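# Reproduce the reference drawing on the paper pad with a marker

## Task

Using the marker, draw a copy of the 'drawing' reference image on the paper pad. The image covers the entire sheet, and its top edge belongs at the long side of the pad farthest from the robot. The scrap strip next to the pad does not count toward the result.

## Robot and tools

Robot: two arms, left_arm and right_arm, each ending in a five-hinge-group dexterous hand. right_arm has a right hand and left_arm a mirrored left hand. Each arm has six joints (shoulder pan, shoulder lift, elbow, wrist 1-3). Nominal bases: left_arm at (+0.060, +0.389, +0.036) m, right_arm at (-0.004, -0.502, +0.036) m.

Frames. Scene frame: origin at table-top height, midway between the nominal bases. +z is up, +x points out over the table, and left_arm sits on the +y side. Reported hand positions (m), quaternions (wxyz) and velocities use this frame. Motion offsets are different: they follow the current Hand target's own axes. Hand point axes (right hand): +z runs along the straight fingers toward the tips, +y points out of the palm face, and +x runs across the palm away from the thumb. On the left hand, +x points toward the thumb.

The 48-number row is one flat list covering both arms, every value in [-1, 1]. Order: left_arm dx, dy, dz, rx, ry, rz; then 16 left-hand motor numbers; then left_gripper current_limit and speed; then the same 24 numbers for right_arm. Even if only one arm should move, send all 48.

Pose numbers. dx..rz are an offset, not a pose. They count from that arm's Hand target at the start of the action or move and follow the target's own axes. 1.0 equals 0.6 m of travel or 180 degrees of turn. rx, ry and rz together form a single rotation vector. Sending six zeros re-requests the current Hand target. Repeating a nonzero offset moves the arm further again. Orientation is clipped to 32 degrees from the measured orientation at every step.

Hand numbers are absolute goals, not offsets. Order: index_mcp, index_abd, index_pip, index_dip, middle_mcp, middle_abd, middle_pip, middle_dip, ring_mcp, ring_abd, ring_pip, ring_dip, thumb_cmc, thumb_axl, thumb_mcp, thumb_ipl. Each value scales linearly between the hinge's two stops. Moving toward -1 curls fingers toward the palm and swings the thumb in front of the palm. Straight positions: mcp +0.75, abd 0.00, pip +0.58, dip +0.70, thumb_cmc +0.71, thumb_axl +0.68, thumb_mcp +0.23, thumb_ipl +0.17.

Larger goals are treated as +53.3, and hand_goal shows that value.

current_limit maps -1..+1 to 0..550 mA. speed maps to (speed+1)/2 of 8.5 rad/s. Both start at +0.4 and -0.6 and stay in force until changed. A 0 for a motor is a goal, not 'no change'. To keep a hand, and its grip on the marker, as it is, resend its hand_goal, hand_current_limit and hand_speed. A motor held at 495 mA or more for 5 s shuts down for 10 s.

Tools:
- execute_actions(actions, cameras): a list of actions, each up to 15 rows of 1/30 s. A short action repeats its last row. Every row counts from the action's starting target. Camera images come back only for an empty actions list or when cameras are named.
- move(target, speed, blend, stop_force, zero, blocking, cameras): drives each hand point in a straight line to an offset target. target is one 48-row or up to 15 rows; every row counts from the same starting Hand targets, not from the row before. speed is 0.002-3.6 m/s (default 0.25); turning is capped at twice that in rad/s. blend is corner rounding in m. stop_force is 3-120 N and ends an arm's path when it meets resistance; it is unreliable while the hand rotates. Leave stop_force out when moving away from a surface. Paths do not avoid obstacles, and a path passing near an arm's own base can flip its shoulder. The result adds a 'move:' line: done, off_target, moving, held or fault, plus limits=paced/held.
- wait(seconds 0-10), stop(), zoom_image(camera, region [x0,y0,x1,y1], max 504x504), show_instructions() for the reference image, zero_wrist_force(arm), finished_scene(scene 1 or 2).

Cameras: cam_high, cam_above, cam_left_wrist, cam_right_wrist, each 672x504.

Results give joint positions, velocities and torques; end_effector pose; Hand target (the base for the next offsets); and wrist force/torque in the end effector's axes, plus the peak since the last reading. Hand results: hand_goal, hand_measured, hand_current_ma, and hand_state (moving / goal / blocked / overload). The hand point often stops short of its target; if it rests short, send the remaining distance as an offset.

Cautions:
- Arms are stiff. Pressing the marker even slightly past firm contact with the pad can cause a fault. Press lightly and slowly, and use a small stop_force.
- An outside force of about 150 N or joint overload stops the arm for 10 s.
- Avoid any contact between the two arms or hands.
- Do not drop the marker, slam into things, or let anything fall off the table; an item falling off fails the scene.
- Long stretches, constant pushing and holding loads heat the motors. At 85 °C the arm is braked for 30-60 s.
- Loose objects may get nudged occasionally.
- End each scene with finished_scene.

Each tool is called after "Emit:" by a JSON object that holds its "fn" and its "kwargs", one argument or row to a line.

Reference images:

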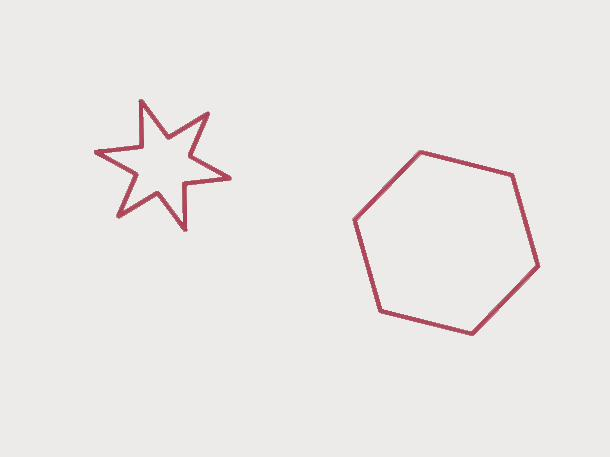

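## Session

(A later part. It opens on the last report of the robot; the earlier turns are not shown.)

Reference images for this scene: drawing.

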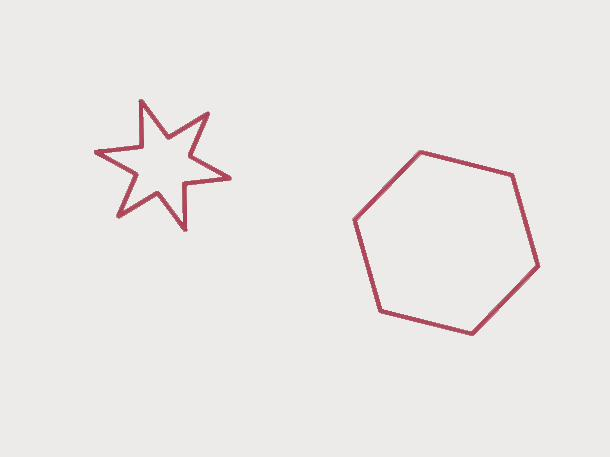

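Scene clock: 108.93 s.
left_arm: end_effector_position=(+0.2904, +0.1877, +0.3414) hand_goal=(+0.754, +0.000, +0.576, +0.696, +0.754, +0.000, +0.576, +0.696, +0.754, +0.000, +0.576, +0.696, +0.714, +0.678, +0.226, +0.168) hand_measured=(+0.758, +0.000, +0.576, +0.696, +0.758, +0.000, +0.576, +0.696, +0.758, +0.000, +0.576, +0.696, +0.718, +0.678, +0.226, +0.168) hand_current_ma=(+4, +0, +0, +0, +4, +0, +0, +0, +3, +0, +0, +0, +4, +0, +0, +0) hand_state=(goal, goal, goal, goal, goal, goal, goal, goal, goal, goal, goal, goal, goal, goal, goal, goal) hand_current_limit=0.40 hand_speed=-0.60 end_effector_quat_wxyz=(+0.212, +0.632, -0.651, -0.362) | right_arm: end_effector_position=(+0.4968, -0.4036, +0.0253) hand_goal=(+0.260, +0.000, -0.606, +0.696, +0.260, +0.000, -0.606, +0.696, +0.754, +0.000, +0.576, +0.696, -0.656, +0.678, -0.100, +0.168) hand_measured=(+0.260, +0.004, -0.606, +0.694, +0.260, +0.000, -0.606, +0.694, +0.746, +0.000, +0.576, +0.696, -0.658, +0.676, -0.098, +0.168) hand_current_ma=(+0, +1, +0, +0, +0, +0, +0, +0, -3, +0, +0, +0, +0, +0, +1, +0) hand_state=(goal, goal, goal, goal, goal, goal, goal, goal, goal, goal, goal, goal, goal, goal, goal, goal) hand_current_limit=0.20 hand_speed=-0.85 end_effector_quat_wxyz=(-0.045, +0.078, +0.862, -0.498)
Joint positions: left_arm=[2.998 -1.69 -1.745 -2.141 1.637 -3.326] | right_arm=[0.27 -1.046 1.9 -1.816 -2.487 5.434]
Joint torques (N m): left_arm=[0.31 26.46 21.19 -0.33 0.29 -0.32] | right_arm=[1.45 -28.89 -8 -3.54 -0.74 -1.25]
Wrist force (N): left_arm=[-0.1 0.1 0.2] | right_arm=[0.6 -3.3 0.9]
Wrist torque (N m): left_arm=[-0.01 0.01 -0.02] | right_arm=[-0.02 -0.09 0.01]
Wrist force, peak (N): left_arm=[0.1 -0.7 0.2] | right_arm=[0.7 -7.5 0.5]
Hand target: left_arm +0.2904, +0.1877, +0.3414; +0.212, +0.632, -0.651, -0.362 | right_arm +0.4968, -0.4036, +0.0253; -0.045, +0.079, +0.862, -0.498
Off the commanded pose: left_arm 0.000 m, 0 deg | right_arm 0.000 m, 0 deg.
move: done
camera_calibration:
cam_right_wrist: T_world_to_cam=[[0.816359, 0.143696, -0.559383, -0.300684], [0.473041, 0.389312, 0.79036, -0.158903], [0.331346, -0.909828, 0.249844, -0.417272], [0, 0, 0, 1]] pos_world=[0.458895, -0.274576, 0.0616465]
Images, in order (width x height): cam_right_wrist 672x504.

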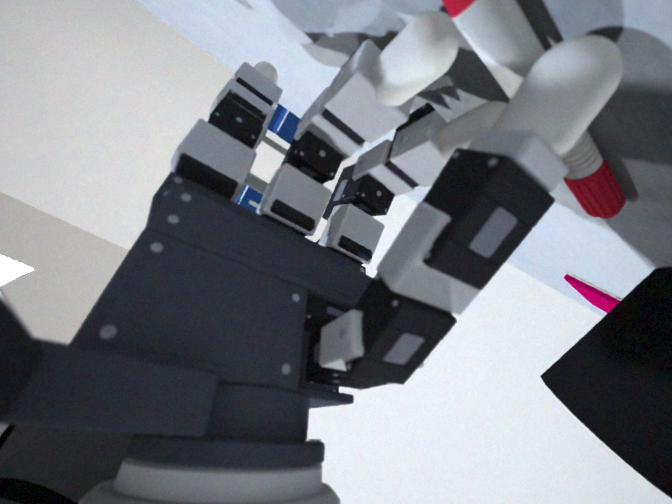

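Emit:
{"fn": "move", "kwargs": {
  "target": [
    [0,0,0,0,0,0,0.754,0,0.576,0.696,0.754,0,0.576,0.696,0.754,0,0.576,0.696,0.714,0.678,0.226,0.168,0.4,-0.6,0,0,0,0,0,0,0.164,0,-0.547,0.696,0.164,0,-0.547,0.696,0.754,0,0.576,0.696,-0.657,0.678,-0.112,0.168,0.2,-0.85],
    [0,0,0,0,0,0,0.754,0,0.576,0.696,0.754,0,0.576,0.696,0.754,0,0.576,0.696,0.714,0.678,0.226,0.168,0.4,-0.6,0,0,0,0,0,0,0.11,0,-0.504,0.696,0.11,0,-0.504,0.696,0.754,0,0.576,0.696,-0.657,0.678,-0.112,0.168,0.2,-0.9]
  ],
  "speed": 0.05,
  "cameras": ["cam_right_wrist"]
}}

Emit:
{"fn": "zoom_image", "kwargs": {
  "camera": "cam_right_wrist",
  "region": [350, 0, 672, 240]
}}

Scene clock: 111.07 s.
left_arm: end_effector_position=(+0.2904, +0.1877, +0.3414) hand_goal=(+0.754, +0.000, +0.576, +0.696, +0.754, +0.000, +0.576, +0.696, +0.754, +0.000, +0.576, +0.696, +0.714, +0.678, +0.226, +0.168) hand_measured=(+0.758, +0.000, +0.576, +0.696, +0.758, +0.000, +0.576, +0.696, +0.758, +0.000, +0.576, +0.696, +0.718, +0.678, +0.226, +0.168) hand_current_ma=(+4, +0, +0, +0, +4, +0, +0, +0, +3, +0, +0, +0, +4, +0, +0, +0) hand_state=(goal, goal, goal, goal, goal, goal, goal, goal, goal, goal, goal, goal, goal, goal, goal, goal) hand_current_limit=0.40 hand_speed=-0.60 end_effector_quat_wxyz=(+0.212, +0.632, -0.651, -0.362) | right_arm: end_effector_position=(+0.4968, -0.4036, +0.0253) hand_goal=(+0.110, +0.000, -0.504, +0.696, +0.110, +0.000, -0.504, +0.696, +0.754, +0.000, +0.576, +0.696, -0.656, +0.678, -0.112, +0.168) hand_measured=(+0.132, +0.002, -0.506, +0.694, +0.130, +0.000, -0.504, +0.694, +0.746, +0.000, +0.576, +0.696, -0.656, +0.676, -0.092, +0.176) hand_current_ma=(+19, +0, +0, +0, +16, +0, +0, +0, -3, +0, +0, +0, +0, +0, +20, +5) hand_state=(blocked, goal, goal, goal, blocked, goal, goal, goal, goal, goal, goal, goal, goal, goal, goal, goal) hand_current_limit=0.20 hand_speed=-0.90 end_effector_quat_wxyz=(-0.045, +0.079, +0.862, -0.498)
Joint positions: left_arm=[2.998 -1.69 -1.745 -2.141 1.637 -3.326] | right_arm=[0.27 -1.046 1.9 -1.816 -2.487 5.434]
Joint torques (N m): left_arm=[0.17 27.08 21.16 -0.48 0.44 -0.34] | right_arm=[-4.92 -28.03 -7.97 -3.16 -2.48 -1.26]
Wrist force (N): left_arm=[0.2 -0.2 0.4] | right_arm=[0.7 -4.4 1.1]
Wrist torque (N m): left_arm=[-0.05 -0.02 0.02] | right_arm=[-0.11 -0.12 0.03]
Wrist force, peak (N): left_arm=[0.0 -0.5 0.4] | right_arm=[0.7 -5.7 0.2]
Hand target: left_arm +0.2904, +0.1877, +0.3414; +0.212, +0.632, -0.651, -0.362 | right_arm +0.4968, -0.4036, +0.0253; -0.045, +0.079, +0.862, -0.498
Off the commanded pose: left_arm 0.000 m, 0 deg | right_arm 0.000 m, 0 deg.
move: done
camera_calibration:
cam_right_wrist: T_world_to_cam=[[0.816359, 0.143696, -0.559383, -0.300684], [0.473041, 0.389312, 0.79036, -0.158903], [0.331346, -0.909828, 0.249844, -0.417272], [0, 0, 0, 1]] pos_world=[0.458895, -0.274576, 0.0616465]
Images, in order (width x height): cam_right_wrist 672x504.

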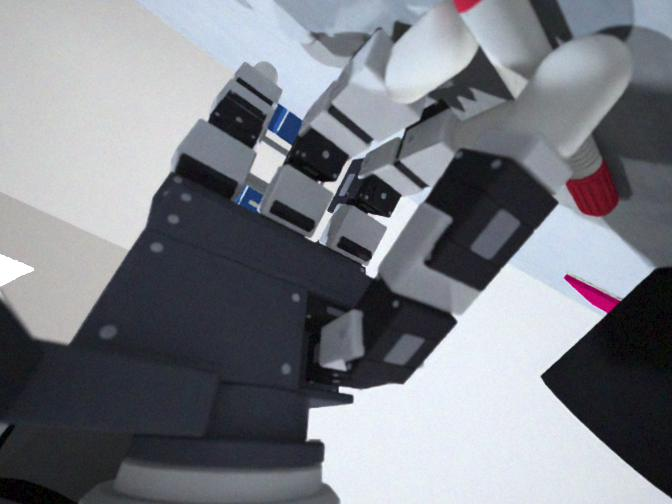

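Scaled by 1.565.

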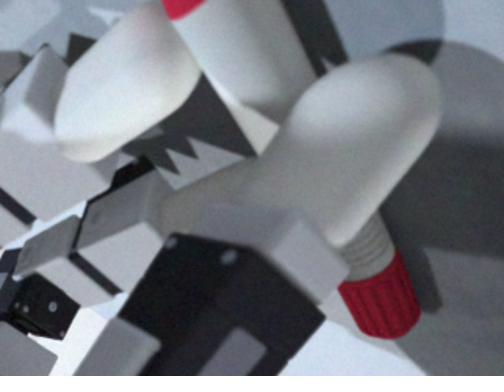

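Emit:
{"fn": "move", "kwargs": {
  "target": [
    [0,0,0,0,0,0,0.754,0,0.576,0.696,0.754,0,0.576,0.696,0.754,0,0.576,0.696,0.714,0.678,0.226,0.168,0.4,-0.6,0,0,0,0,0,0,0.07,0,-0.52,0.68,0.07,0,-0.52,0.68,0.754,0,0.576,0.696,-0.657,0.678,-0.2,0.12,0.2,-0.92],
    [0,0,0,0,0,0,0.754,0,0.576,0.696,0.754,0,0.576,0.696,0.754,0,0.576,0.696,0.714,0.678,0.226,0.168,0.4,-0.6,0,0,0,0,0,0,0.02,0,-0.545,0.67,0.02,0,-0.545,0.67,0.754,0,0.576,0.696,-0.657,0.678,-0.28,0.08,0.2,-0.92]
  ],
  "speed": 0.05,
  "cameras": ["cam_right_wrist"]
}}

Emit:
{"fn": "zoom_image", "kwargs": {
  "camera": "cam_right_wrist",
  "region": [350, 0, 672, 240]
}}

Scene clock: 113.87 s.
left_arm: end_effector_position=(+0.2904, +0.1877, +0.3414) hand_goal=(+0.754, +0.000, +0.576, +0.696, +0.754, +0.000, +0.576, +0.696, +0.754, +0.000, +0.576, +0.696, +0.714, +0.678, +0.226, +0.168) hand_measured=(+0.758, +0.000, +0.576, +0.696, +0.758, +0.000, +0.576, +0.696, +0.758, +0.000, +0.576, +0.696, +0.718, +0.678, +0.226, +0.168) hand_current_ma=(+4, +0, +0, +0, +4, +0, +0, +0, +3, +0, +0, +0, +4, +0, +0, +0) hand_state=(goal, goal, goal, goal, goal, goal, goal, goal, goal, goal, goal, goal, goal, goal, goal, goal) hand_current_limit=0.40 hand_speed=-0.60 end_effector_quat_wxyz=(+0.212, +0.632, -0.651, -0.362) | right_arm: end_effector_position=(+0.4968, -0.4036, +0.0253) hand_goal=(+0.020, +0.000, -0.544, +0.670, +0.020, +0.000, -0.544, +0.670, +0.754, +0.000, +0.576, +0.696, -0.656, +0.678, -0.280, +0.080) hand_measured=(+0.124, +0.002, -0.506, +0.688, +0.116, +0.000, -0.504, +0.690, +0.746, +0.000, +0.576, +0.696, -0.654, +0.678, -0.092, +0.166) hand_current_ma=(+250, +0, +40, +12, +222, +0, +45, +15, -3, +0, +0, +0, +0, +0, +330, +275) hand_state=(blocked, goal, blocked, goal, blocked, goal, blocked, blocked, goal, goal, goal, goal, goal, goal, blocked, blocked) hand_current_limit=0.20 hand_speed=-0.92 end_effector_quat_wxyz=(-0.045, +0.079, +0.862, -0.498)
Joint positions: left_arm=[2.998 -1.69 -1.745 -2.141 1.637 -3.326] | right_arm=[0.27 -1.046 1.9 -1.816 -2.487 5.434]
Joint torques (N m): left_arm=[0.45 27.07 20.75 -0.42 0.44 -0.36] | right_arm=[-5 -28.08 -9.38 -2.98 -2.49 -1.61]
Wrist force (N): left_arm=[0.0 0.0 0.1] | right_arm=[0.7 -3.2 0.7]
Wrist torque (N m): left_arm=[-0.01 0.00 0.00] | right_arm=[0.02 -0.10 0.02]
Wrist force, peak (N): left_arm=[0.2 -0.5 0.3] | right_arm=[0.7 -5.9 0.6]
Hand target: left_arm +0.2904, +0.1877, +0.3414; +0.212, +0.632, -0.651, -0.362 | right_arm +0.4968, -0.4036, +0.0253; -0.045, +0.079, +0.862, -0.498
Off the commanded pose: left_arm 0.000 m, 0 deg | right_arm 0.000 m, 0 deg.
move: done
camera_calibration:
cam_right_wrist: T_world_to_cam=[[0.816359, 0.143696, -0.559383, -0.300684], [0.473041, 0.389312, 0.79036, -0.158903], [0.331346, -0.909828, 0.249844, -0.417272], [0, 0, 0, 1]] pos_world=[0.458895, -0.274576, 0.0616465]
Images, in order (width x height): cam_right_wrist 672x504.

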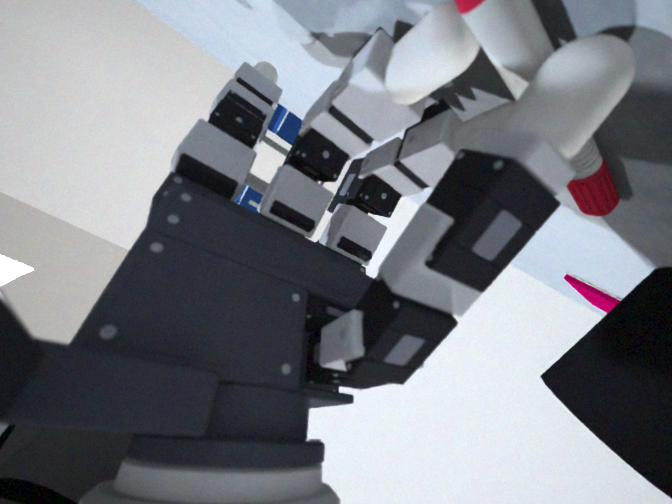

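Scaled by 1.565.

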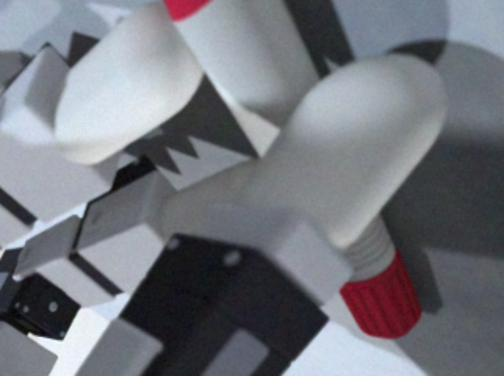

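Emit:
{"fn": "move", "kwargs": {
  "target": [0,0,0,0,0,0,0.754,0,0.576,0.696,0.754,0,0.576,0.696,0.754,0,0.576,0.696,0.714,0.678,0.226,0.168,0.4,-0.6,0,-0.0722,-0.0417,0,0,0,0.02,0,-0.545,0.67,0.02,0,-0.545,0.67,0.754,0,0.576,0.696,-0.657,0.678,-0.28,0.08,0.2,-0.92],
  "speed": 0.05,
  "cameras": ["cam_right_wrist","cam_high"]
}}

Emit:
{"fn": "zoom_image", "kwargs": {
  "camera": "cam_right_wrist",
  "region": [350, 0, 672, 240]
}}

Scene clock: 120.77 s.
left_arm: end_effector_position=(+0.2904, +0.1877, +0.3414) hand_goal=(+0.754, +0.000, +0.576, +0.696, +0.754, +0.000, +0.576, +0.696, +0.754, +0.000, +0.576, +0.696, +0.714, +0.678, +0.226, +0.168) hand_measured=(+0.758, +0.000, +0.576, +0.696, +0.758, +0.000, +0.576, +0.696, +0.758, +0.000, +0.576, +0.696, +0.718, +0.678, +0.226, +0.168) hand_current_ma=(+4, +0, +0, +0, +4, +0, +0, +0, +3, +0, +0, +0, +4, +0, +0, +0) hand_state=(goal, goal, goal, goal, goal, goal, goal, goal, goal, goal, goal, goal, goal, goal, goal, goal) hand_current_limit=0.40 hand_speed=-0.60 end_effector_quat_wxyz=(+0.212, +0.632, -0.651, -0.362) | right_arm: end_effector_position=(+0.4968, -0.4036, +0.0752) hand_goal=(+0.020, +0.000, -0.544, +0.670, +0.020, +0.000, -0.544, +0.670, +0.754, +0.000, +0.576, +0.696, -0.656, +0.678, -0.280, +0.080) hand_measured=(+0.124, +0.002, -0.506, +0.688, +0.116, +0.000, -0.504, +0.690, +0.746, +0.000, +0.576, +0.696, -0.654, +0.678, -0.092, +0.166) hand_current_ma=(+250, +0, +40, +12, +220, +0, +45, +15, -3, +0, +0, +0, +0, +0, +330, +275) hand_state=(blocked, goal, blocked, goal, blocked, goal, blocked, blocked, goal, goal, goal, goal, goal, goal, blocked, blocked) hand_current_limit=0.20 hand_speed=-0.92 end_effector_quat_wxyz=(-0.045, +0.079, +0.862, -0.498)
Joint positions: left_arm=[2.998 -1.69 -1.745 -2.141 1.637 -3.326] | right_arm=[0.27 -1.134 1.869 -1.697 -2.487 5.434]
Joint torques (N m): left_arm=[0.82 25.92 20.48 -0.42 0.37 -0.5] | right_arm=[10.78 -44.25 -22.58 0.93 0.44 1.8]
Wrist force (N): left_arm=[-0.1 -0.2 0.3] | right_arm=[0.5 -3.1 1.0]
Wrist torque (N m): left_arm=[-0.05 0.02 -0.01] | right_arm=[0.00 -0.07 -0.01]
Wrist force, peak (N): left_arm=[-0.1 -0.3 0.7] | right_arm=[0.8 -3.7 1.0]
Hand target: left_arm +0.2904, +0.1877, +0.3414; +0.212, +0.632, -0.651, -0.362 | right_arm +0.4968, -0.4035, +0.0753; -0.045, +0.079, +0.862, -0.498
Off the commanded pose: left_arm 0.000 m, 0 deg | right_arm 0.000 m, 0 deg.
move: done
camera_calibration:
cam_right_wrist: T_world_to_cam=[[0.816359, 0.143696, -0.559383, -0.272785], [0.473041, 0.389312, 0.79036, -0.198381], [0.331346, -0.909828, 0.249844, -0.429648], [0, 0, 0, 1]] pos_world=[0.458895, -0.274476, 0.111547]
Images, in order (width x height): cam_high 672x504, cam_right_wrist 672x504.

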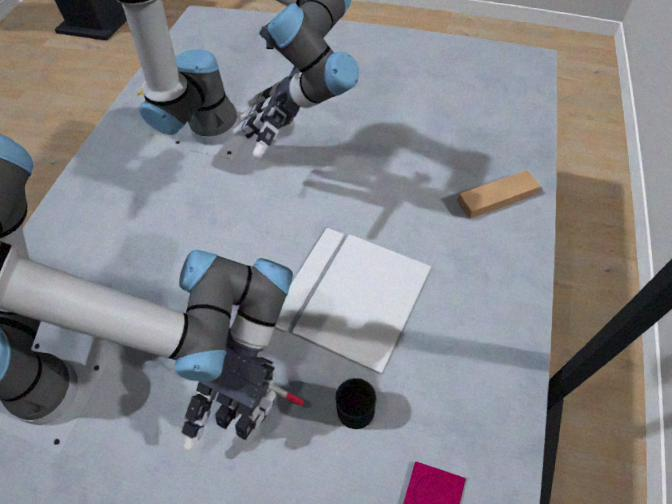

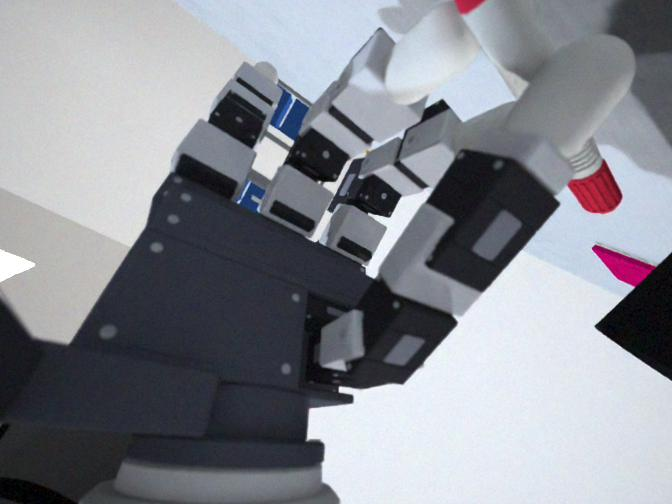

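Scaled by 1.565.

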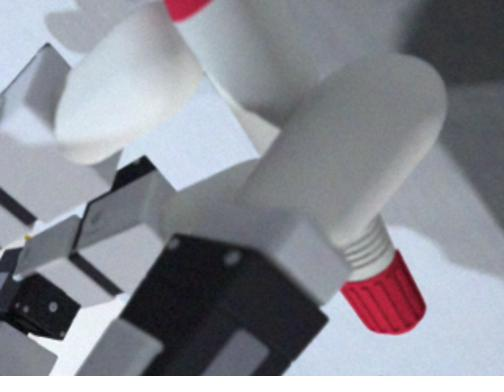

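Emit:
{"fn": "move", "kwargs": {
  "target": [
    [0,0,0,0,0,0,0.754,0,0.576,0.696,0.754,0,0.576,0.696,0.754,0,0.576,0.696,0.714,0.678,0.226,0.168,0.4,-0.6,0.1075,-0.2463,-0.3223,0,0,0,0.02,0,-0.545,0.67,0.02,0,-0.545,0.67,0.754,0,0.576,0.696,-0.657,0.678,-0.28,0.08,0.2,-0.92],
    [0,0,0,0,0,0,0.754,0,0.576,0.696,0.754,0,0.576,0.696,0.754,0,0.576,0.696,0.714,0.678,0.226,0.168,0.4,-0.6,0.0217,-0.0377,-0.6835,-0.4663,-0.5660,0.0479,0.02,0,-0.545,0.67,0.02,0,-0.545,0.67,0.754,0,0.576,0.696,-0.657,0.678,-0.28,0.08,0.2,-0.92]
  ],
  "speed": 0.25,
  "blend": 0.05,
  "cameras": ["all"]
}}

Scene clock: 141.73 s.
left_arm: end_effector_position=(+0.2904, +0.1877, +0.3414) hand_goal=(+0.754, +0.000, +0.576, +0.696, +0.754, +0.000, +0.576, +0.696, +0.754, +0.000, +0.576, +0.696, +0.714, +0.678, +0.226, +0.168) hand_measured=(+0.758, +0.000, +0.576, +0.696, +0.758, +0.000, +0.576, +0.696, +0.758, +0.000, +0.576, +0.696, +0.718, +0.678, +0.226, +0.168) hand_current_ma=(+4, +0, +0, +0, +4, +0, +0, +0, +3, +0, +0, +0, +4, +0, +0, +0) hand_state=(goal, goal, goal, goal, goal, goal, goal, goal, goal, goal, goal, goal, goal, goal, goal, goal) hand_current_limit=0.40 hand_speed=-0.60 end_effector_quat_wxyz=(+0.212, +0.632, -0.651, -0.362) | right_arm: end_effector_position=(+0.5460, -0.0628, +0.2996) hand_goal=(+0.020, +0.000, -0.544, +0.670, +0.020, +0.000, -0.544, +0.670, +0.754, +0.000, +0.576, +0.696, -0.656, +0.678, -0.280, +0.080) hand_measured=(+0.124, +0.000, -0.506, +0.688, +0.116, +0.000, -0.504, +0.690, +0.752, -0.002, +0.576, +0.696, -0.656, +0.678, -0.092, +0.166) hand_current_ma=(+250, +0, +40, +12, +219, +0, +45, +15, +0, +0, +0, +0, +0, +0, +330, +275) hand_state=(blocked, goal, blocked, goal, blocked, goal, blocked, blocked, goal, goal, goal, goal, goal, goal, blocked, blocked) hand_current_limit=0.20 hand_speed=-0.92 end_effector_quat_wxyz=(+0.664, -0.242, +0.665, +0.241)
Joint positions: left_arm=[2.998 -1.69 -1.745 -2.141 1.637 -3.326] | right_arm=[0.246 -0.862 1.929 -4.206 -1.084 4.71]
Joint torques (N m): left_arm=[0.92 26.35 19.92 -0.66 0.41 -0.48] | right_arm=[1.13 -28.94 -18.58 -3.37 1.87 1.79]
Wrist force (N): left_arm=[-0.2 0.4 0.1] | right_arm=[-3.8 -1.1 3.0]
Wrist torque (N m): left_arm=[0.03 0.02 -0.02] | right_arm=[-0.46 -0.03 -0.59]
Wrist force, peak (N): left_arm=[-0.3 -0.6 0.4] | right_arm=[-3.7 -1.1 3.2]
Hand target: left_arm +0.2904, +0.1877, +0.3414; +0.212, +0.632, -0.651, -0.362 | right_arm +0.5460, -0.0627, +0.2996; +0.664, -0.242, +0.665, +0.241
Off the commanded pose: left_arm 0.000 m, 0 deg | right_arm 0.000 m, 0 deg.
move: done
camera_calibration:
cam_right_wrist: T_world_to_cam=[[-0.380208, 0.502904, 0.776228, 0.0393882], [-0.324517, -0.858436, 0.397212, -0.056777], [0.866101, -0.100876, 0.489585, -0.505025], [0, 0, 0, 1]] pos_world=[0.433954, -0.119493, 0.239231]

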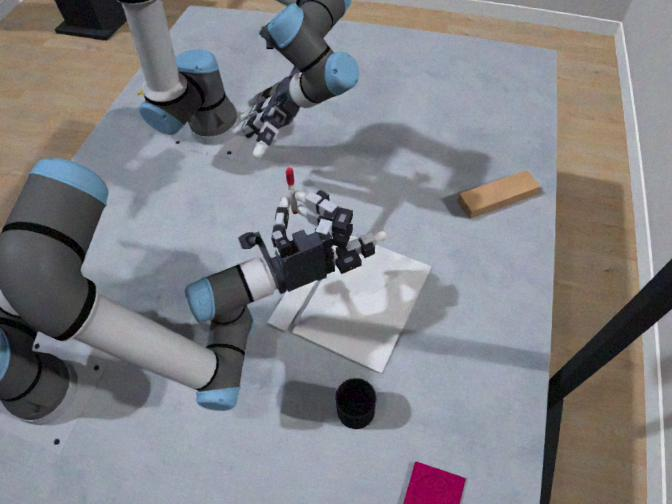

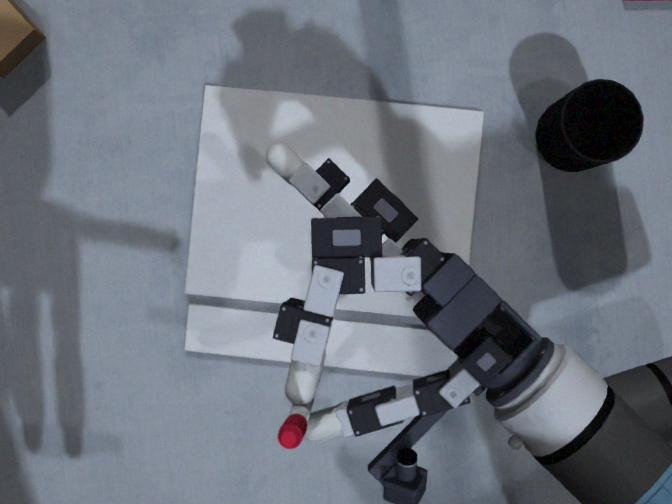

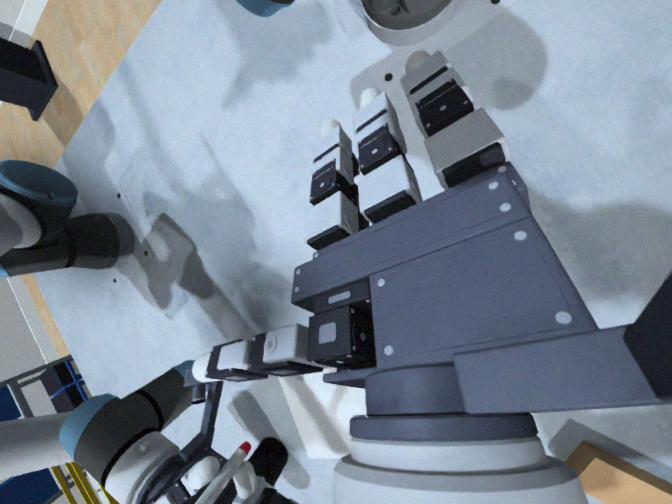

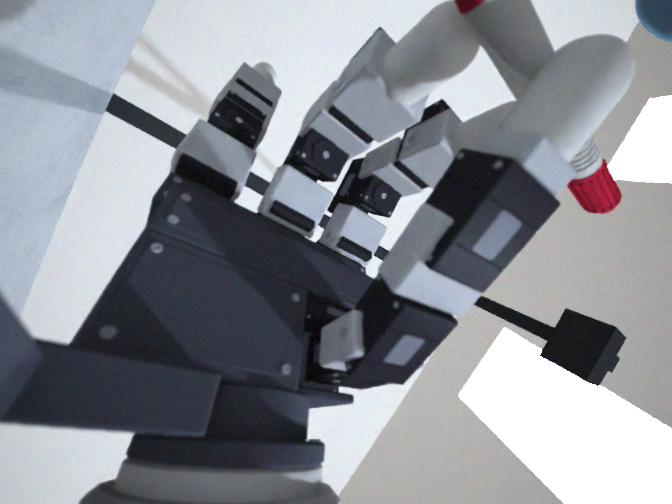

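Emit:
{"fn": "move", "kwargs": {
  "target": [
    [-0.072,-0.1405,-0.2918,0.4117,0.6205,-0.0411,0.37,0,-0.679,0.696,0.754,0,0.576,0.696,0.754,0,0.576,0.696,-0.514,0.678,0.0,0.168,0.2,-0.7,0,0,0,0,0,0,0.02,0,-0.545,0.67,0.02,0,-0.545,0.67,0.754,0,0.576,0.696,-0.657,0.678,-0.28,0.08,0.2,-0.92],
    [0.1352,-0.2772,-0.3995,0.4117,0.6205,-0.0411,0.37,0,-0.679,0.696,0.754,0,0.576,0.696,0.754,0,0.576,0.696,-0.514,0.678,0.0,0.168,0.2,-0.7,0,0,0,0,0,0,0.02,0,-0.545,0.67,0.02,0,-0.545,0.67,0.754,0,0.576,0.696,-0.657,0.678,-0.28,0.08,0.2,-0.92]
  ],
  "speed": 0.25,
  "blend": 0.03,
  "cameras": ["all"]
}}

Scene clock: 150.90 s.
left_arm: end_effector_position=(+0.5687, +0.0699, +0.3591) hand_goal=(+0.370, +0.000, -0.678, +0.696, +0.754, +0.000, +0.576, +0.696, +0.754, +0.000, +0.576, +0.696, -0.514, +0.678, +0.000, +0.168) hand_measured=(+0.372, +0.000, -0.676, +0.696, +0.756, -0.002, +0.576, +0.696, +0.756, -0.002, +0.576, +0.696, -0.522, +0.678, -0.002, +0.168) hand_current_ma=(+2, +0, +2, +0, +1, -1, +0, +0, +1, -1, +0, +0, -7, +0, -2, +0) hand_state=(goal, goal, goal, goal, goal, goal, goal, goal, goal, goal, goal, goal, goal, goal, goal, goal) hand_current_limit=0.20 hand_speed=-0.70 end_effector_quat_wxyz=(+0.242, +0.664, -0.243, +0.664) | right_arm: end_effector_position=(+0.5460, -0.0627, +0.2996) hand_goal=(+0.020, +0.000, -0.544, +0.670, +0.020, +0.000, -0.544, +0.670, +0.754, +0.000, +0.576, +0.696, -0.656, +0.678, -0.280, +0.080) hand_measured=(+0.124, +0.000, -0.506, +0.688, +0.116, +0.000, -0.504, +0.690, +0.752, -0.002, +0.576, +0.696, -0.656, +0.678, -0.092, +0.166) hand_current_ma=(+250, +0, +40, +12, +219, +0, +45, +15, +0, +0, +0, +0, +0, +0, +330, +275) hand_state=(blocked, goal, blocked, goal, blocked, goal, blocked, blocked, goal, goal, goal, goal, goal, goal, blocked, blocked) hand_current_limit=0.20 hand_speed=-0.92 end_effector_quat_wxyz=(+0.664, -0.242, +0.665, +0.241)
Joint positions: left_arm=[3.252 -2.03 -2.174 1.063 0.801 -4.711] | right_arm=[0.247 -0.861 1.928 -4.207 -1.084 4.711]
Joint torques (N m): left_arm=[-9.43 25.93 20.17 2.47 2.26 -1.88] | right_arm=[6.71 -31.25 -19.31 -3.2 1.91 1.76]
Wrist force (N): left_arm=[2.3 -0.5 2.5] | right_arm=[-3.7 -0.9 3.1]
Wrist torque (N m): left_arm=[-0.12 -0.10 0.29] | right_arm=[-0.44 -0.05 -0.58]
Wrist force, peak (N): left_arm=[1.9 -0.3 3.1] | right_arm=[-3.9 -1.2 3.2]
Hand target: left_arm +0.5688, +0.0699, +0.3590; +0.242, +0.664, -0.243, +0.665 | right_arm +0.5460, -0.0627, +0.2996; +0.664, -0.242, +0.665, +0.241
Off the commanded pose: left_arm 0.000 m, 0 deg | right_arm 0.000 m, 0 deg.
move: done
camera_calibration:
cam_left_wrist: T_world_to_cam=[[0.393426, 0.470793, -0.789664, -0.00516295], [-0.334551, 0.873357, 0.354011, -0.0713776], [0.856324, 0.124906, 0.501106, -0.555461], [0, 0, 0, 1]] pos_world=[0.453806, 0.134149, 0.299536]
cam_right_wrist: T_world_to_cam=[[-0.380492, 0.502639, 0.77626, 0.0395492], [-0.32439, -0.858603, 0.396954, -0.0567525], [0.866024, -0.100773, 0.489742, -0.504967], [0, 0, 0, 1]] pos_world=[0.433952, -0.119494, 0.239132]

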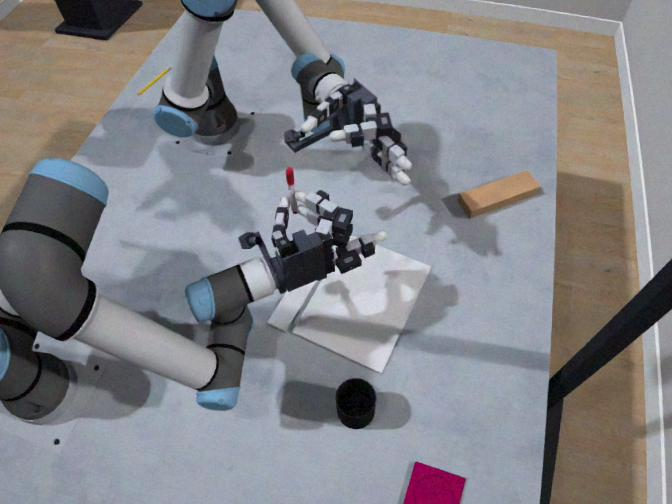

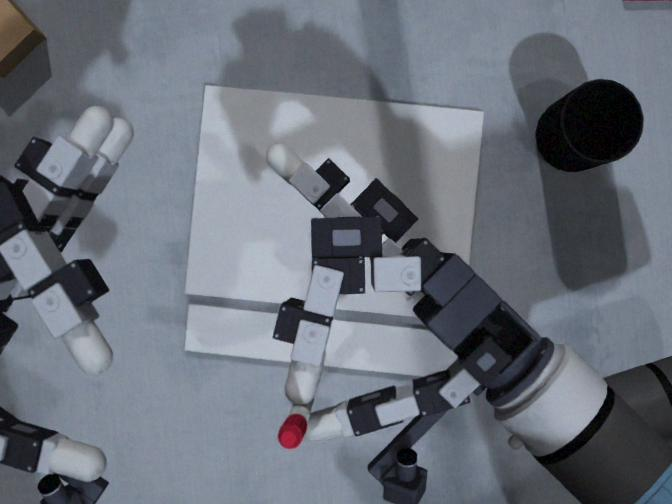

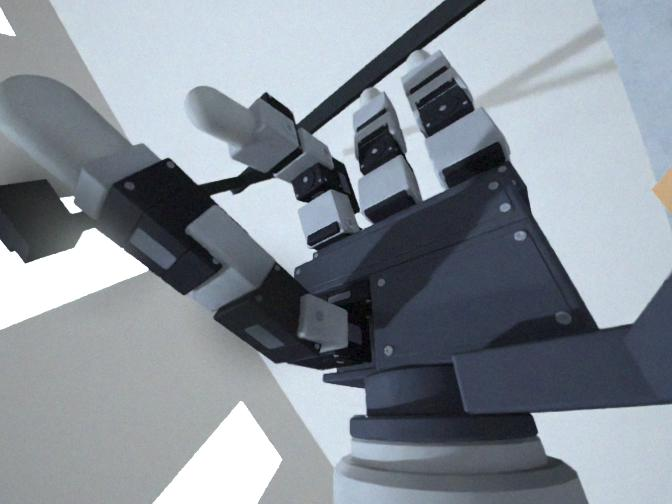

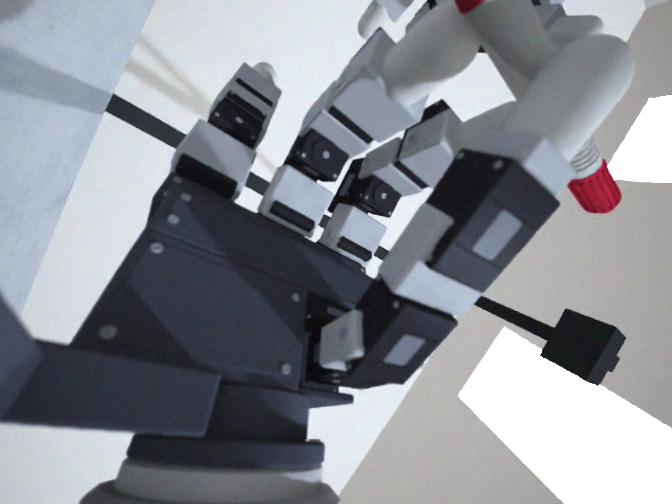

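Emit:
{"fn": "move", "kwargs": {
  "target": [0,0.1742,0.1033,0,0,0,0.37,0,-0.679,0.696,0.754,0,0.576,0.696,0.754,0,0.576,0.696,-0.514,0.678,0.0,0.168,0.2,-0.7,0,0,0,0,0,0,0.02,0,-0.545,0.67,0.02,0,-0.545,0.67,0.754,0,0.576,0.696,-0.657,0.678,-0.28,0.08,0.2,-0.92],
  "speed": 0.08,
  "stop_force": 6,
  "cameras": ["all"]
}}

Emit:
{"fn": "zoom_image", "kwargs": {
  "camera": "cam_above",
  "region": [200, 340, 380, 500]
}}

Scene clock: 156.03 s.
left_arm: end_effector_position=(+0.5489, -0.0500, +0.3589) hand_goal=(+0.370, +0.000, -0.678, +0.696, +0.754, +0.000, +0.576, +0.696, +0.754, +0.000, +0.576, +0.696, -0.514, +0.678, +0.000, +0.168) hand_measured=(+0.372, +0.000, -0.676, +0.696, +0.756, -0.002, +0.576, +0.696, +0.756, -0.002, +0.576, +0.696, -0.522, +0.678, -0.002, +0.168) hand_current_ma=(+2, +0, +2, +0, +1, -1, +0, +0, +1, -1, +0, +0, -7, +0, -2, +0) hand_state=(goal, goal, goal, goal, goal, goal, goal, goal, goal, goal, goal, goal, goal, goal, goal, goal) hand_current_limit=0.20 hand_speed=-0.70 end_effector_quat_wxyz=(+0.242, +0.664, -0.243, +0.665) | right_arm: end_effector_position=(+0.5460, -0.0627, +0.2996) hand_goal=(+0.020, +0.000, -0.544, +0.670, +0.020, +0.000, -0.544, +0.670, +0.754, +0.000, +0.576, +0.696, -0.656, +0.678, -0.280, +0.080) hand_measured=(+0.124, +0.000, -0.506, +0.688, +0.116, +0.000, -0.504, +0.690, +0.752, -0.002, +0.576, +0.696, -0.656, +0.678, -0.092, +0.166) hand_current_ma=(+250, +0, +40, +12, +219, +0, +45, +15, +0, +0, +0, +0, +0, +0, +330, +275) hand_state=(blocked, goal, blocked, goal, blocked, goal, blocked, blocked, goal, goal, goal, goal, goal, goal, blocked, blocked) hand_current_limit=0.20 hand_speed=-0.92 end_effector_quat_wxyz=(+0.664, -0.242, +0.665, +0.241)
Joint positions: left_arm=[2.944 -2.075 -2.086 1.02 1.109 -4.711] | right_arm=[0.247 -0.861 1.928 -4.207 -1.084 4.711]
Joint torques (N m): left_arm=[-9.78 28.45 22.55 0.51 2.15 -1.13] | right_arm=[4.59 -31.07 -16.74 -3.14 1.75 1.77]
Wrist force (N): left_arm=[1.7 -0.9 2.4] | right_arm=[-3.7 -0.9 3.2]
Wrist torque (N m): left_arm=[-0.15 -0.06 0.26] | right_arm=[-0.45 -0.04 -0.59]
Wrist force, peak (N): left_arm=[2.4 -0.3 2.8] | right_arm=[-3.9 -1.0 3.3]
Hand target: left_arm +0.5489, -0.0500, +0.3589; +0.242, +0.664, -0.243, +0.665 | right_arm +0.5460, -0.0627, +0.2996; +0.664, -0.242, +0.665, +0.241
Off the commanded pose: left_arm 0.000 m, 0 deg | right_arm 0.000 m, 0 deg.
move: done
camera_calibration:
cam_left_wrist: T_world_to_cam=[[0.39349, 0.470686, -0.789696, 0.0589472], [-0.334709, 0.873386, 0.353789, 0.0270065], [0.856234, 0.125106, 0.501211, -0.523411], [0, 0, 0, 1]] pos_world=[0.434006, 0.014149, 0.299335]
cam_right_wrist: T_world_to_cam=[[-0.380492, 0.502639, 0.77626, 0.0395492], [-0.32439, -0.858603, 0.396954, -0.0567525], [0.866024, -0.100773, 0.489742, -0.504967], [0, 0, 0, 1]] pos_world=[0.433952, -0.119494, 0.239132]

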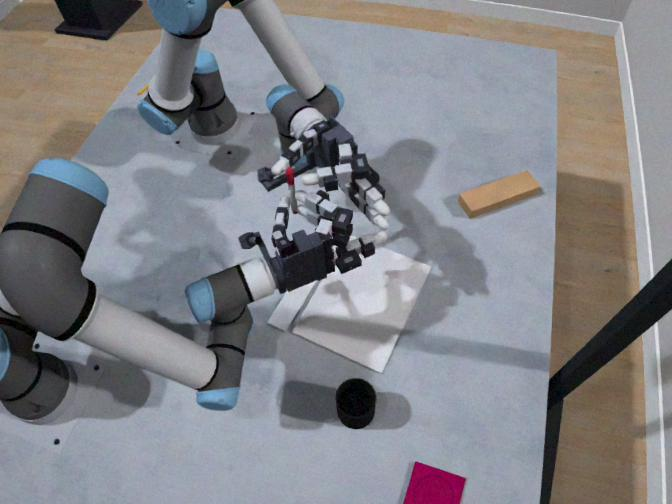

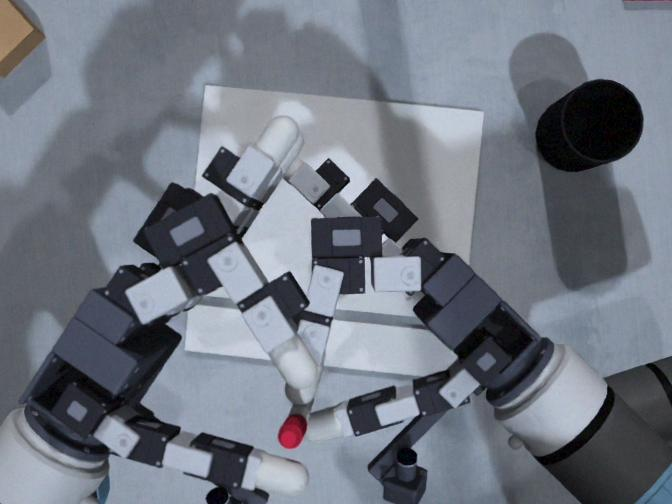

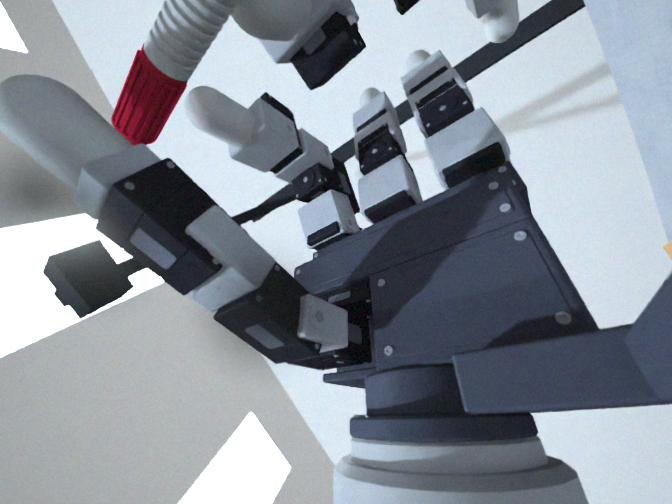

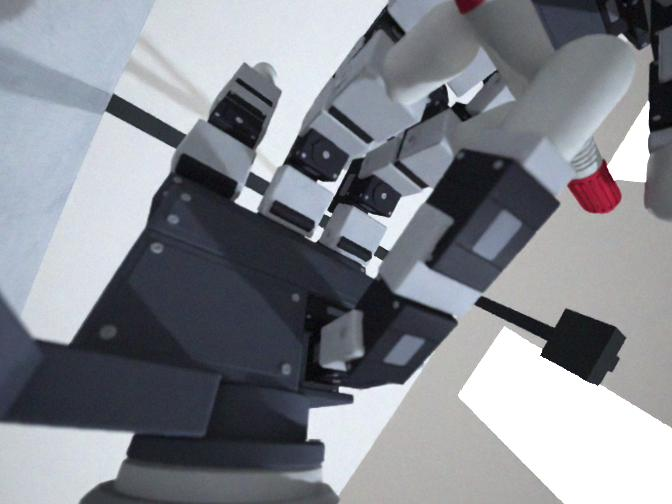

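Scaled by 2.800.

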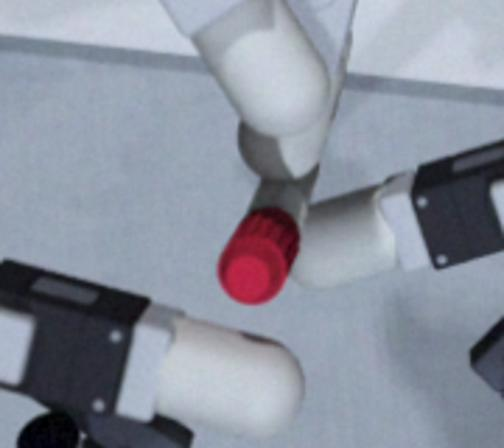

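Emit:
{"fn": "move", "kwargs": {
  "target": [-0.0083,0.0017,-0.0073,0,0,0,0.26,0,-0.606,0.696,0.754,0,0.576,0.696,0.754,0,0.576,0.696,-0.514,0.678,-0.08,0.168,0.2,-0.85,0,0,0,0,0,0,0.02,0,-0.545,0.67,0.02,0,-0.545,0.67,0.754,0,0.576,0.696,-0.657,0.678,-0.28,0.08,0.2,-0.92],
  "speed": 0.03,
  "cameras": ["cam_above","cam_left_wrist"]
}}

Emit:
{"fn": "zoom_image", "kwargs": {
  "camera": "cam_above",
  "region": [200, 340, 380, 500]
}}

Scene clock: 160.23 s.
left_arm: end_effector_position=(+0.5450, -0.0480, +0.3540) hand_goal=(+0.260, +0.000, -0.606, +0.696, +0.754, +0.000, +0.576, +0.696, +0.754, +0.000, +0.576, +0.696, -0.514, +0.678, -0.080, +0.168) hand_measured=(+0.262, +0.000, -0.608, +0.696, +0.756, -0.002, +0.576, +0.696, +0.756, -0.002, +0.576, +0.696, -0.522, +0.678, -0.078, +0.168) hand_current_ma=(+2, +0, -2, +0, +1, -1, +0, +0, +1, -1, +0, +0, -7, +0, +2, +0) hand_state=(goal, goal, goal, goal, goal, goal, goal, goal, goal, goal, goal, goal, goal, goal, goal, goal) hand_current_limit=0.20 hand_speed=-0.85 end_effector_quat_wxyz=(+0.242, +0.664, -0.243, +0.665) | right_arm: end_effector_position=(+0.5460, -0.0627, +0.2996) hand_goal=(+0.020, +0.000, -0.544, +0.670, +0.020, +0.000, -0.544, +0.670, +0.754, +0.000, +0.576, +0.696, -0.656, +0.678, -0.280, +0.080) hand_measured=(+0.124, +0.000, -0.506, +0.688, +0.116, -0.002, -0.504, +0.690, +0.752, -0.002, +0.576, +0.696, -0.656, +0.678, -0.092, +0.166) hand_current_ma=(+250, +0, +40, +12, +218, +0, +45, +15, +0, +0, +0, +0, +0, +0, +330, +275) hand_state=(blocked, goal, blocked, goal, blocked, goal, blocked, blocked, goal, goal, goal, goal, goal, goal, blocked, blocked) hand_current_limit=0.20 hand_speed=-0.92 end_effector_quat_wxyz=(+0.664, -0.242, +0.665, +0.241)
Joint positions: left_arm=[2.946 -2.08 -2.1 1.039 1.107 -4.711] | right_arm=[0.247 -0.861 1.928 -4.207 -1.084 4.711]
Joint torques (N m): left_arm=[9.51 27.79 3.99 3.01 -2.35 -0.67] | right_arm=[4.39 -32.24 -18.09 -3.09 1.66 1.81]
Wrist force (N): left_arm=[2.0 -0.4 2.5] | right_arm=[-3.7 -0.9 3.0]
Wrist torque (N m): left_arm=[-0.11 -0.08 0.28] | right_arm=[-0.44 -0.05 -0.58]
Wrist force, peak (N): left_arm=[2.5 -0.8 2.5] | right_arm=[-3.6 -0.9 3.6]
Hand target: left_arm +0.5449, -0.0479, +0.3539; +0.242, +0.664, -0.243, +0.665 | right_arm +0.5460, -0.0627, +0.2996; +0.664, -0.242, +0.665, +0.241
Off the commanded pose: left_arm 0.000 m, 0 deg | right_arm 0.000 m, 0 deg.
move: done
camera_calibration:
cam_left_wrist: T_world_to_cam=[[0.39349, 0.470686, -0.789696, 0.055671], [-0.334709, 0.873386, 0.353789, 0.025688], [0.856234, 0.125106, 0.501211, -0.517865], [0, 0, 0, 1]] pos_world=[0.430106, 0.016149, 0.294435]
Images, in order (width x height): cam_above 672x504, cam_left_wrist 672x504.

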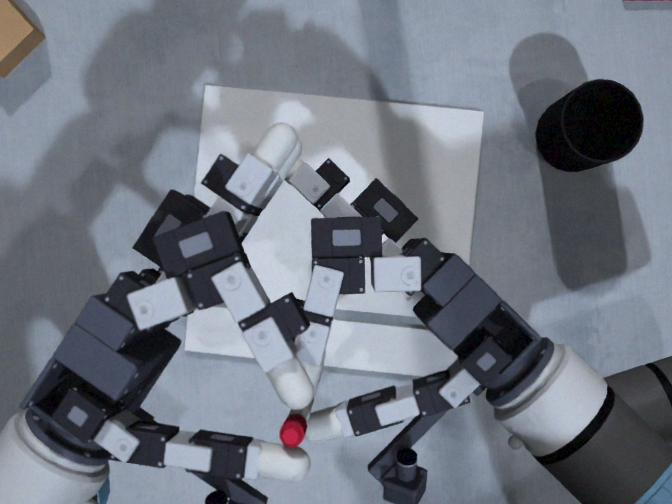

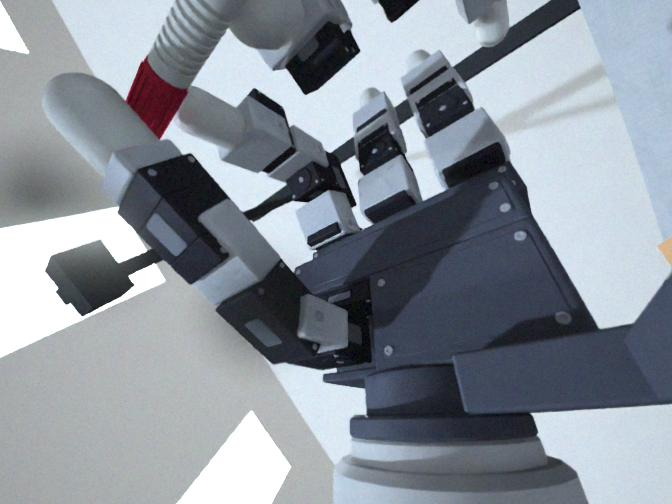

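Scaled by 2.800.

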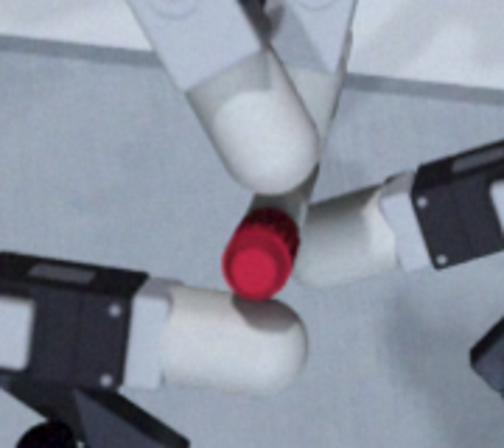

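Emit:
{"fn": "move", "kwargs": {
  "target": [0,0.0021,-0.0026,0,0,0,0.19,0,-0.562,0.696,0.754,0,0.576,0.696,0.754,0,0.576,0.696,-0.514,0.678,-0.08,0.168,0.2,-0.9,0,0,0,0,0,0,0.02,0,-0.545,0.67,0.02,0,-0.545,0.67,0.754,0,0.576,0.696,-0.657,0.678,-0.28,0.08,0.2,-0.92],
  "speed": 0.03,
  "cameras": ["cam_above","cam_left_wrist","cam_right_wrist"]
}}

Emit:
{"fn": "zoom_image", "kwargs": {
  "camera": "cam_above",
  "region": [200, 340, 380, 500]
}}

Scene clock: 161.93 s.
left_arm: end_effector_position=(+0.5430, -0.0479, +0.3539) hand_goal=(+0.190, +0.000, -0.562, +0.696, +0.754, +0.000, +0.576, +0.696, +0.754, +0.000, +0.576, +0.696, -0.514, +0.678, -0.080, +0.168) hand_measured=(+0.194, +0.000, -0.564, +0.696, +0.756, -0.002, +0.576, +0.696, +0.756, -0.002, +0.576, +0.696, -0.522, +0.678, -0.078, +0.168) hand_current_ma=(+2, +0, -2, +0, +1, -1, +0, +0, +1, -1, +0, +0, -7, +0, +2, +0) hand_state=(goal, goal, goal, goal, goal, goal, goal, goal, goal, goal, goal, goal, goal, goal, goal, goal) hand_current_limit=0.20 hand_speed=-0.90 end_effector_quat_wxyz=(+0.242, +0.664, -0.243, +0.665) | right_arm: end_effector_position=(+0.5460, -0.0627, +0.2996) hand_goal=(+0.020, +0.000, -0.544, +0.670, +0.020, +0.000, -0.544, +0.670, +0.754, +0.000, +0.576, +0.696, -0.656, +0.678, -0.280, +0.080) hand_measured=(+0.124, +0.000, -0.506, +0.688, +0.116, -0.002, -0.504, +0.690, +0.752, -0.002, +0.576, +0.696, -0.656, +0.678, -0.092, +0.166) hand_current_ma=(+250, +0, +40, +12, +218, +0, +45, +15, +0, +0, +0, +0, +0, +0, +330, +275) hand_state=(blocked, goal, blocked, goal, blocked, goal, blocked, blocked, goal, goal, goal, goal, goal, goal, blocked, blocked) hand_current_limit=0.20 hand_speed=-0.92 end_effector_quat_wxyz=(+0.664, -0.242, +0.665, +0.241)
Joint positions: left_arm=[2.945 -2.078 -2.105 1.042 1.108 -4.711] | right_arm=[0.247 -0.861 1.928 -4.207 -1.084 4.711]
Joint torques (N m): left_arm=[-9.83 43.51 5.09 3.05 2.25 -0.36] | right_arm=[1.87 -31.39 -17.98 -3.32 1.74 1.57]
Wrist force (N): left_arm=[1.9 -0.8 2.3] | right_arm=[-3.3 -0.7 3.1]
Wrist torque (N m): left_arm=[-0.13 -0.09 0.29] | right_arm=[-0.42 -0.08 -0.56]
Wrist force, peak (N): left_arm=[2.2 -1.0 2.8] | right_arm=[-3.8 -1.1 3.4]
Hand target: left_arm +0.5429, -0.0479, +0.3539; +0.242, +0.664, -0.243, +0.665 | right_arm +0.5460, -0.0627, +0.2996; +0.664, -0.242, +0.665, +0.241
Off the commanded pose: left_arm 0.000 m, 0 deg | right_arm 0.000 m, 0 deg.
move: done
camera_calibration:
cam_left_wrist: T_world_to_cam=[[0.39349, 0.470686, -0.789696, 0.0563319], [-0.334709, 0.873386, 0.353789, 0.0249666], [0.856234, 0.125106, 0.501211, -0.516115], [0, 0, 0, 1]] pos_world=[0.428106, 0.016249, 0.294335]
cam_right_wrist: T_world_to_cam=[[-0.380492, 0.502639, 0.77626, 0.0395492], [-0.32439, -0.858603, 0.396954, -0.0567525], [0.866024, -0.100773, 0.489742, -0.504967], [0, 0, 0, 1]] pos_world=[0.433952, -0.119494, 0.239132]
Images, in order (width x height): cam_above 672x504, cam_left_wrist 672x504, cam_right_wrist 672x504.

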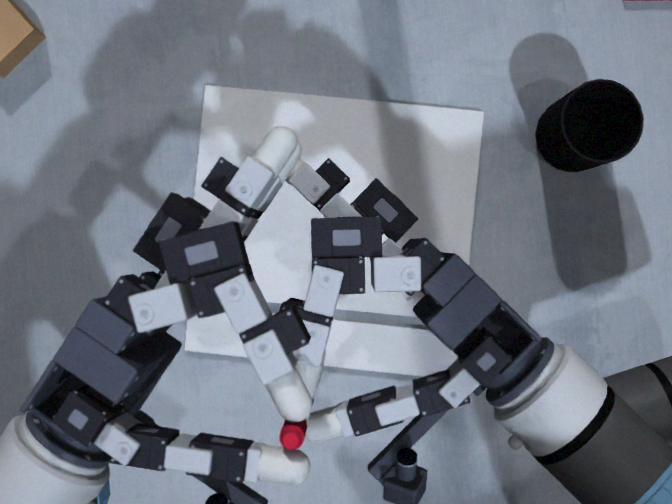

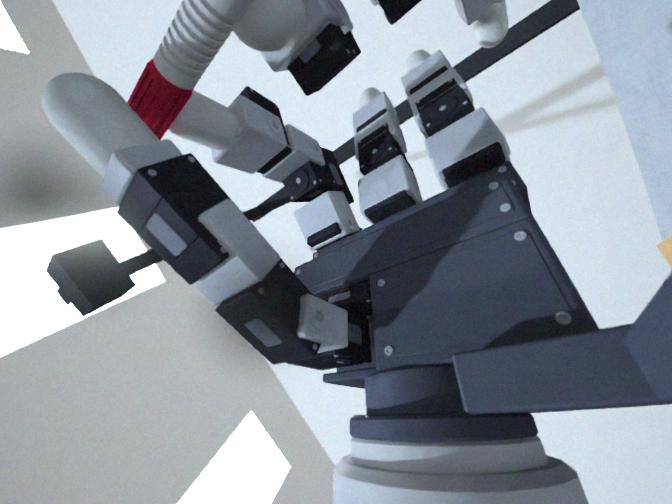

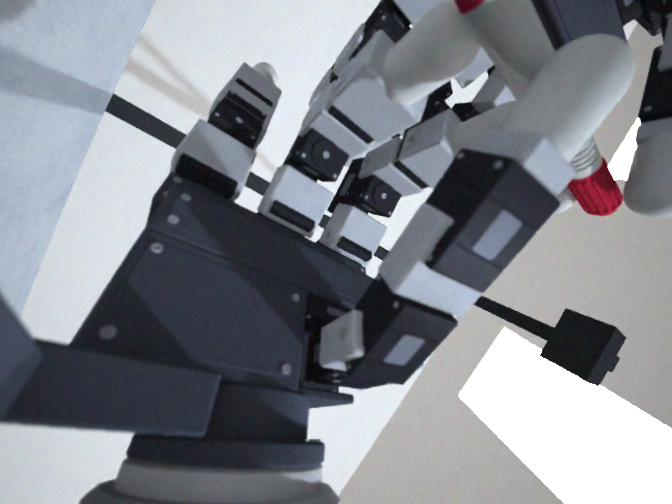

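Scaled by 2.800.

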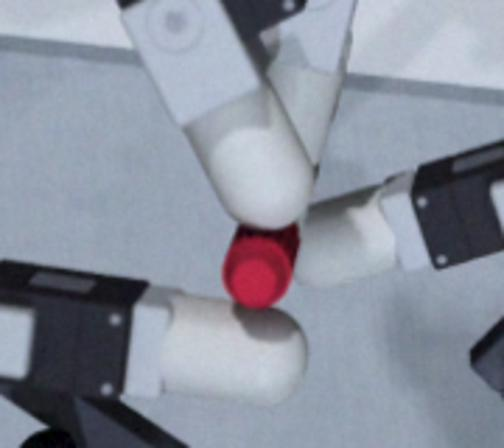

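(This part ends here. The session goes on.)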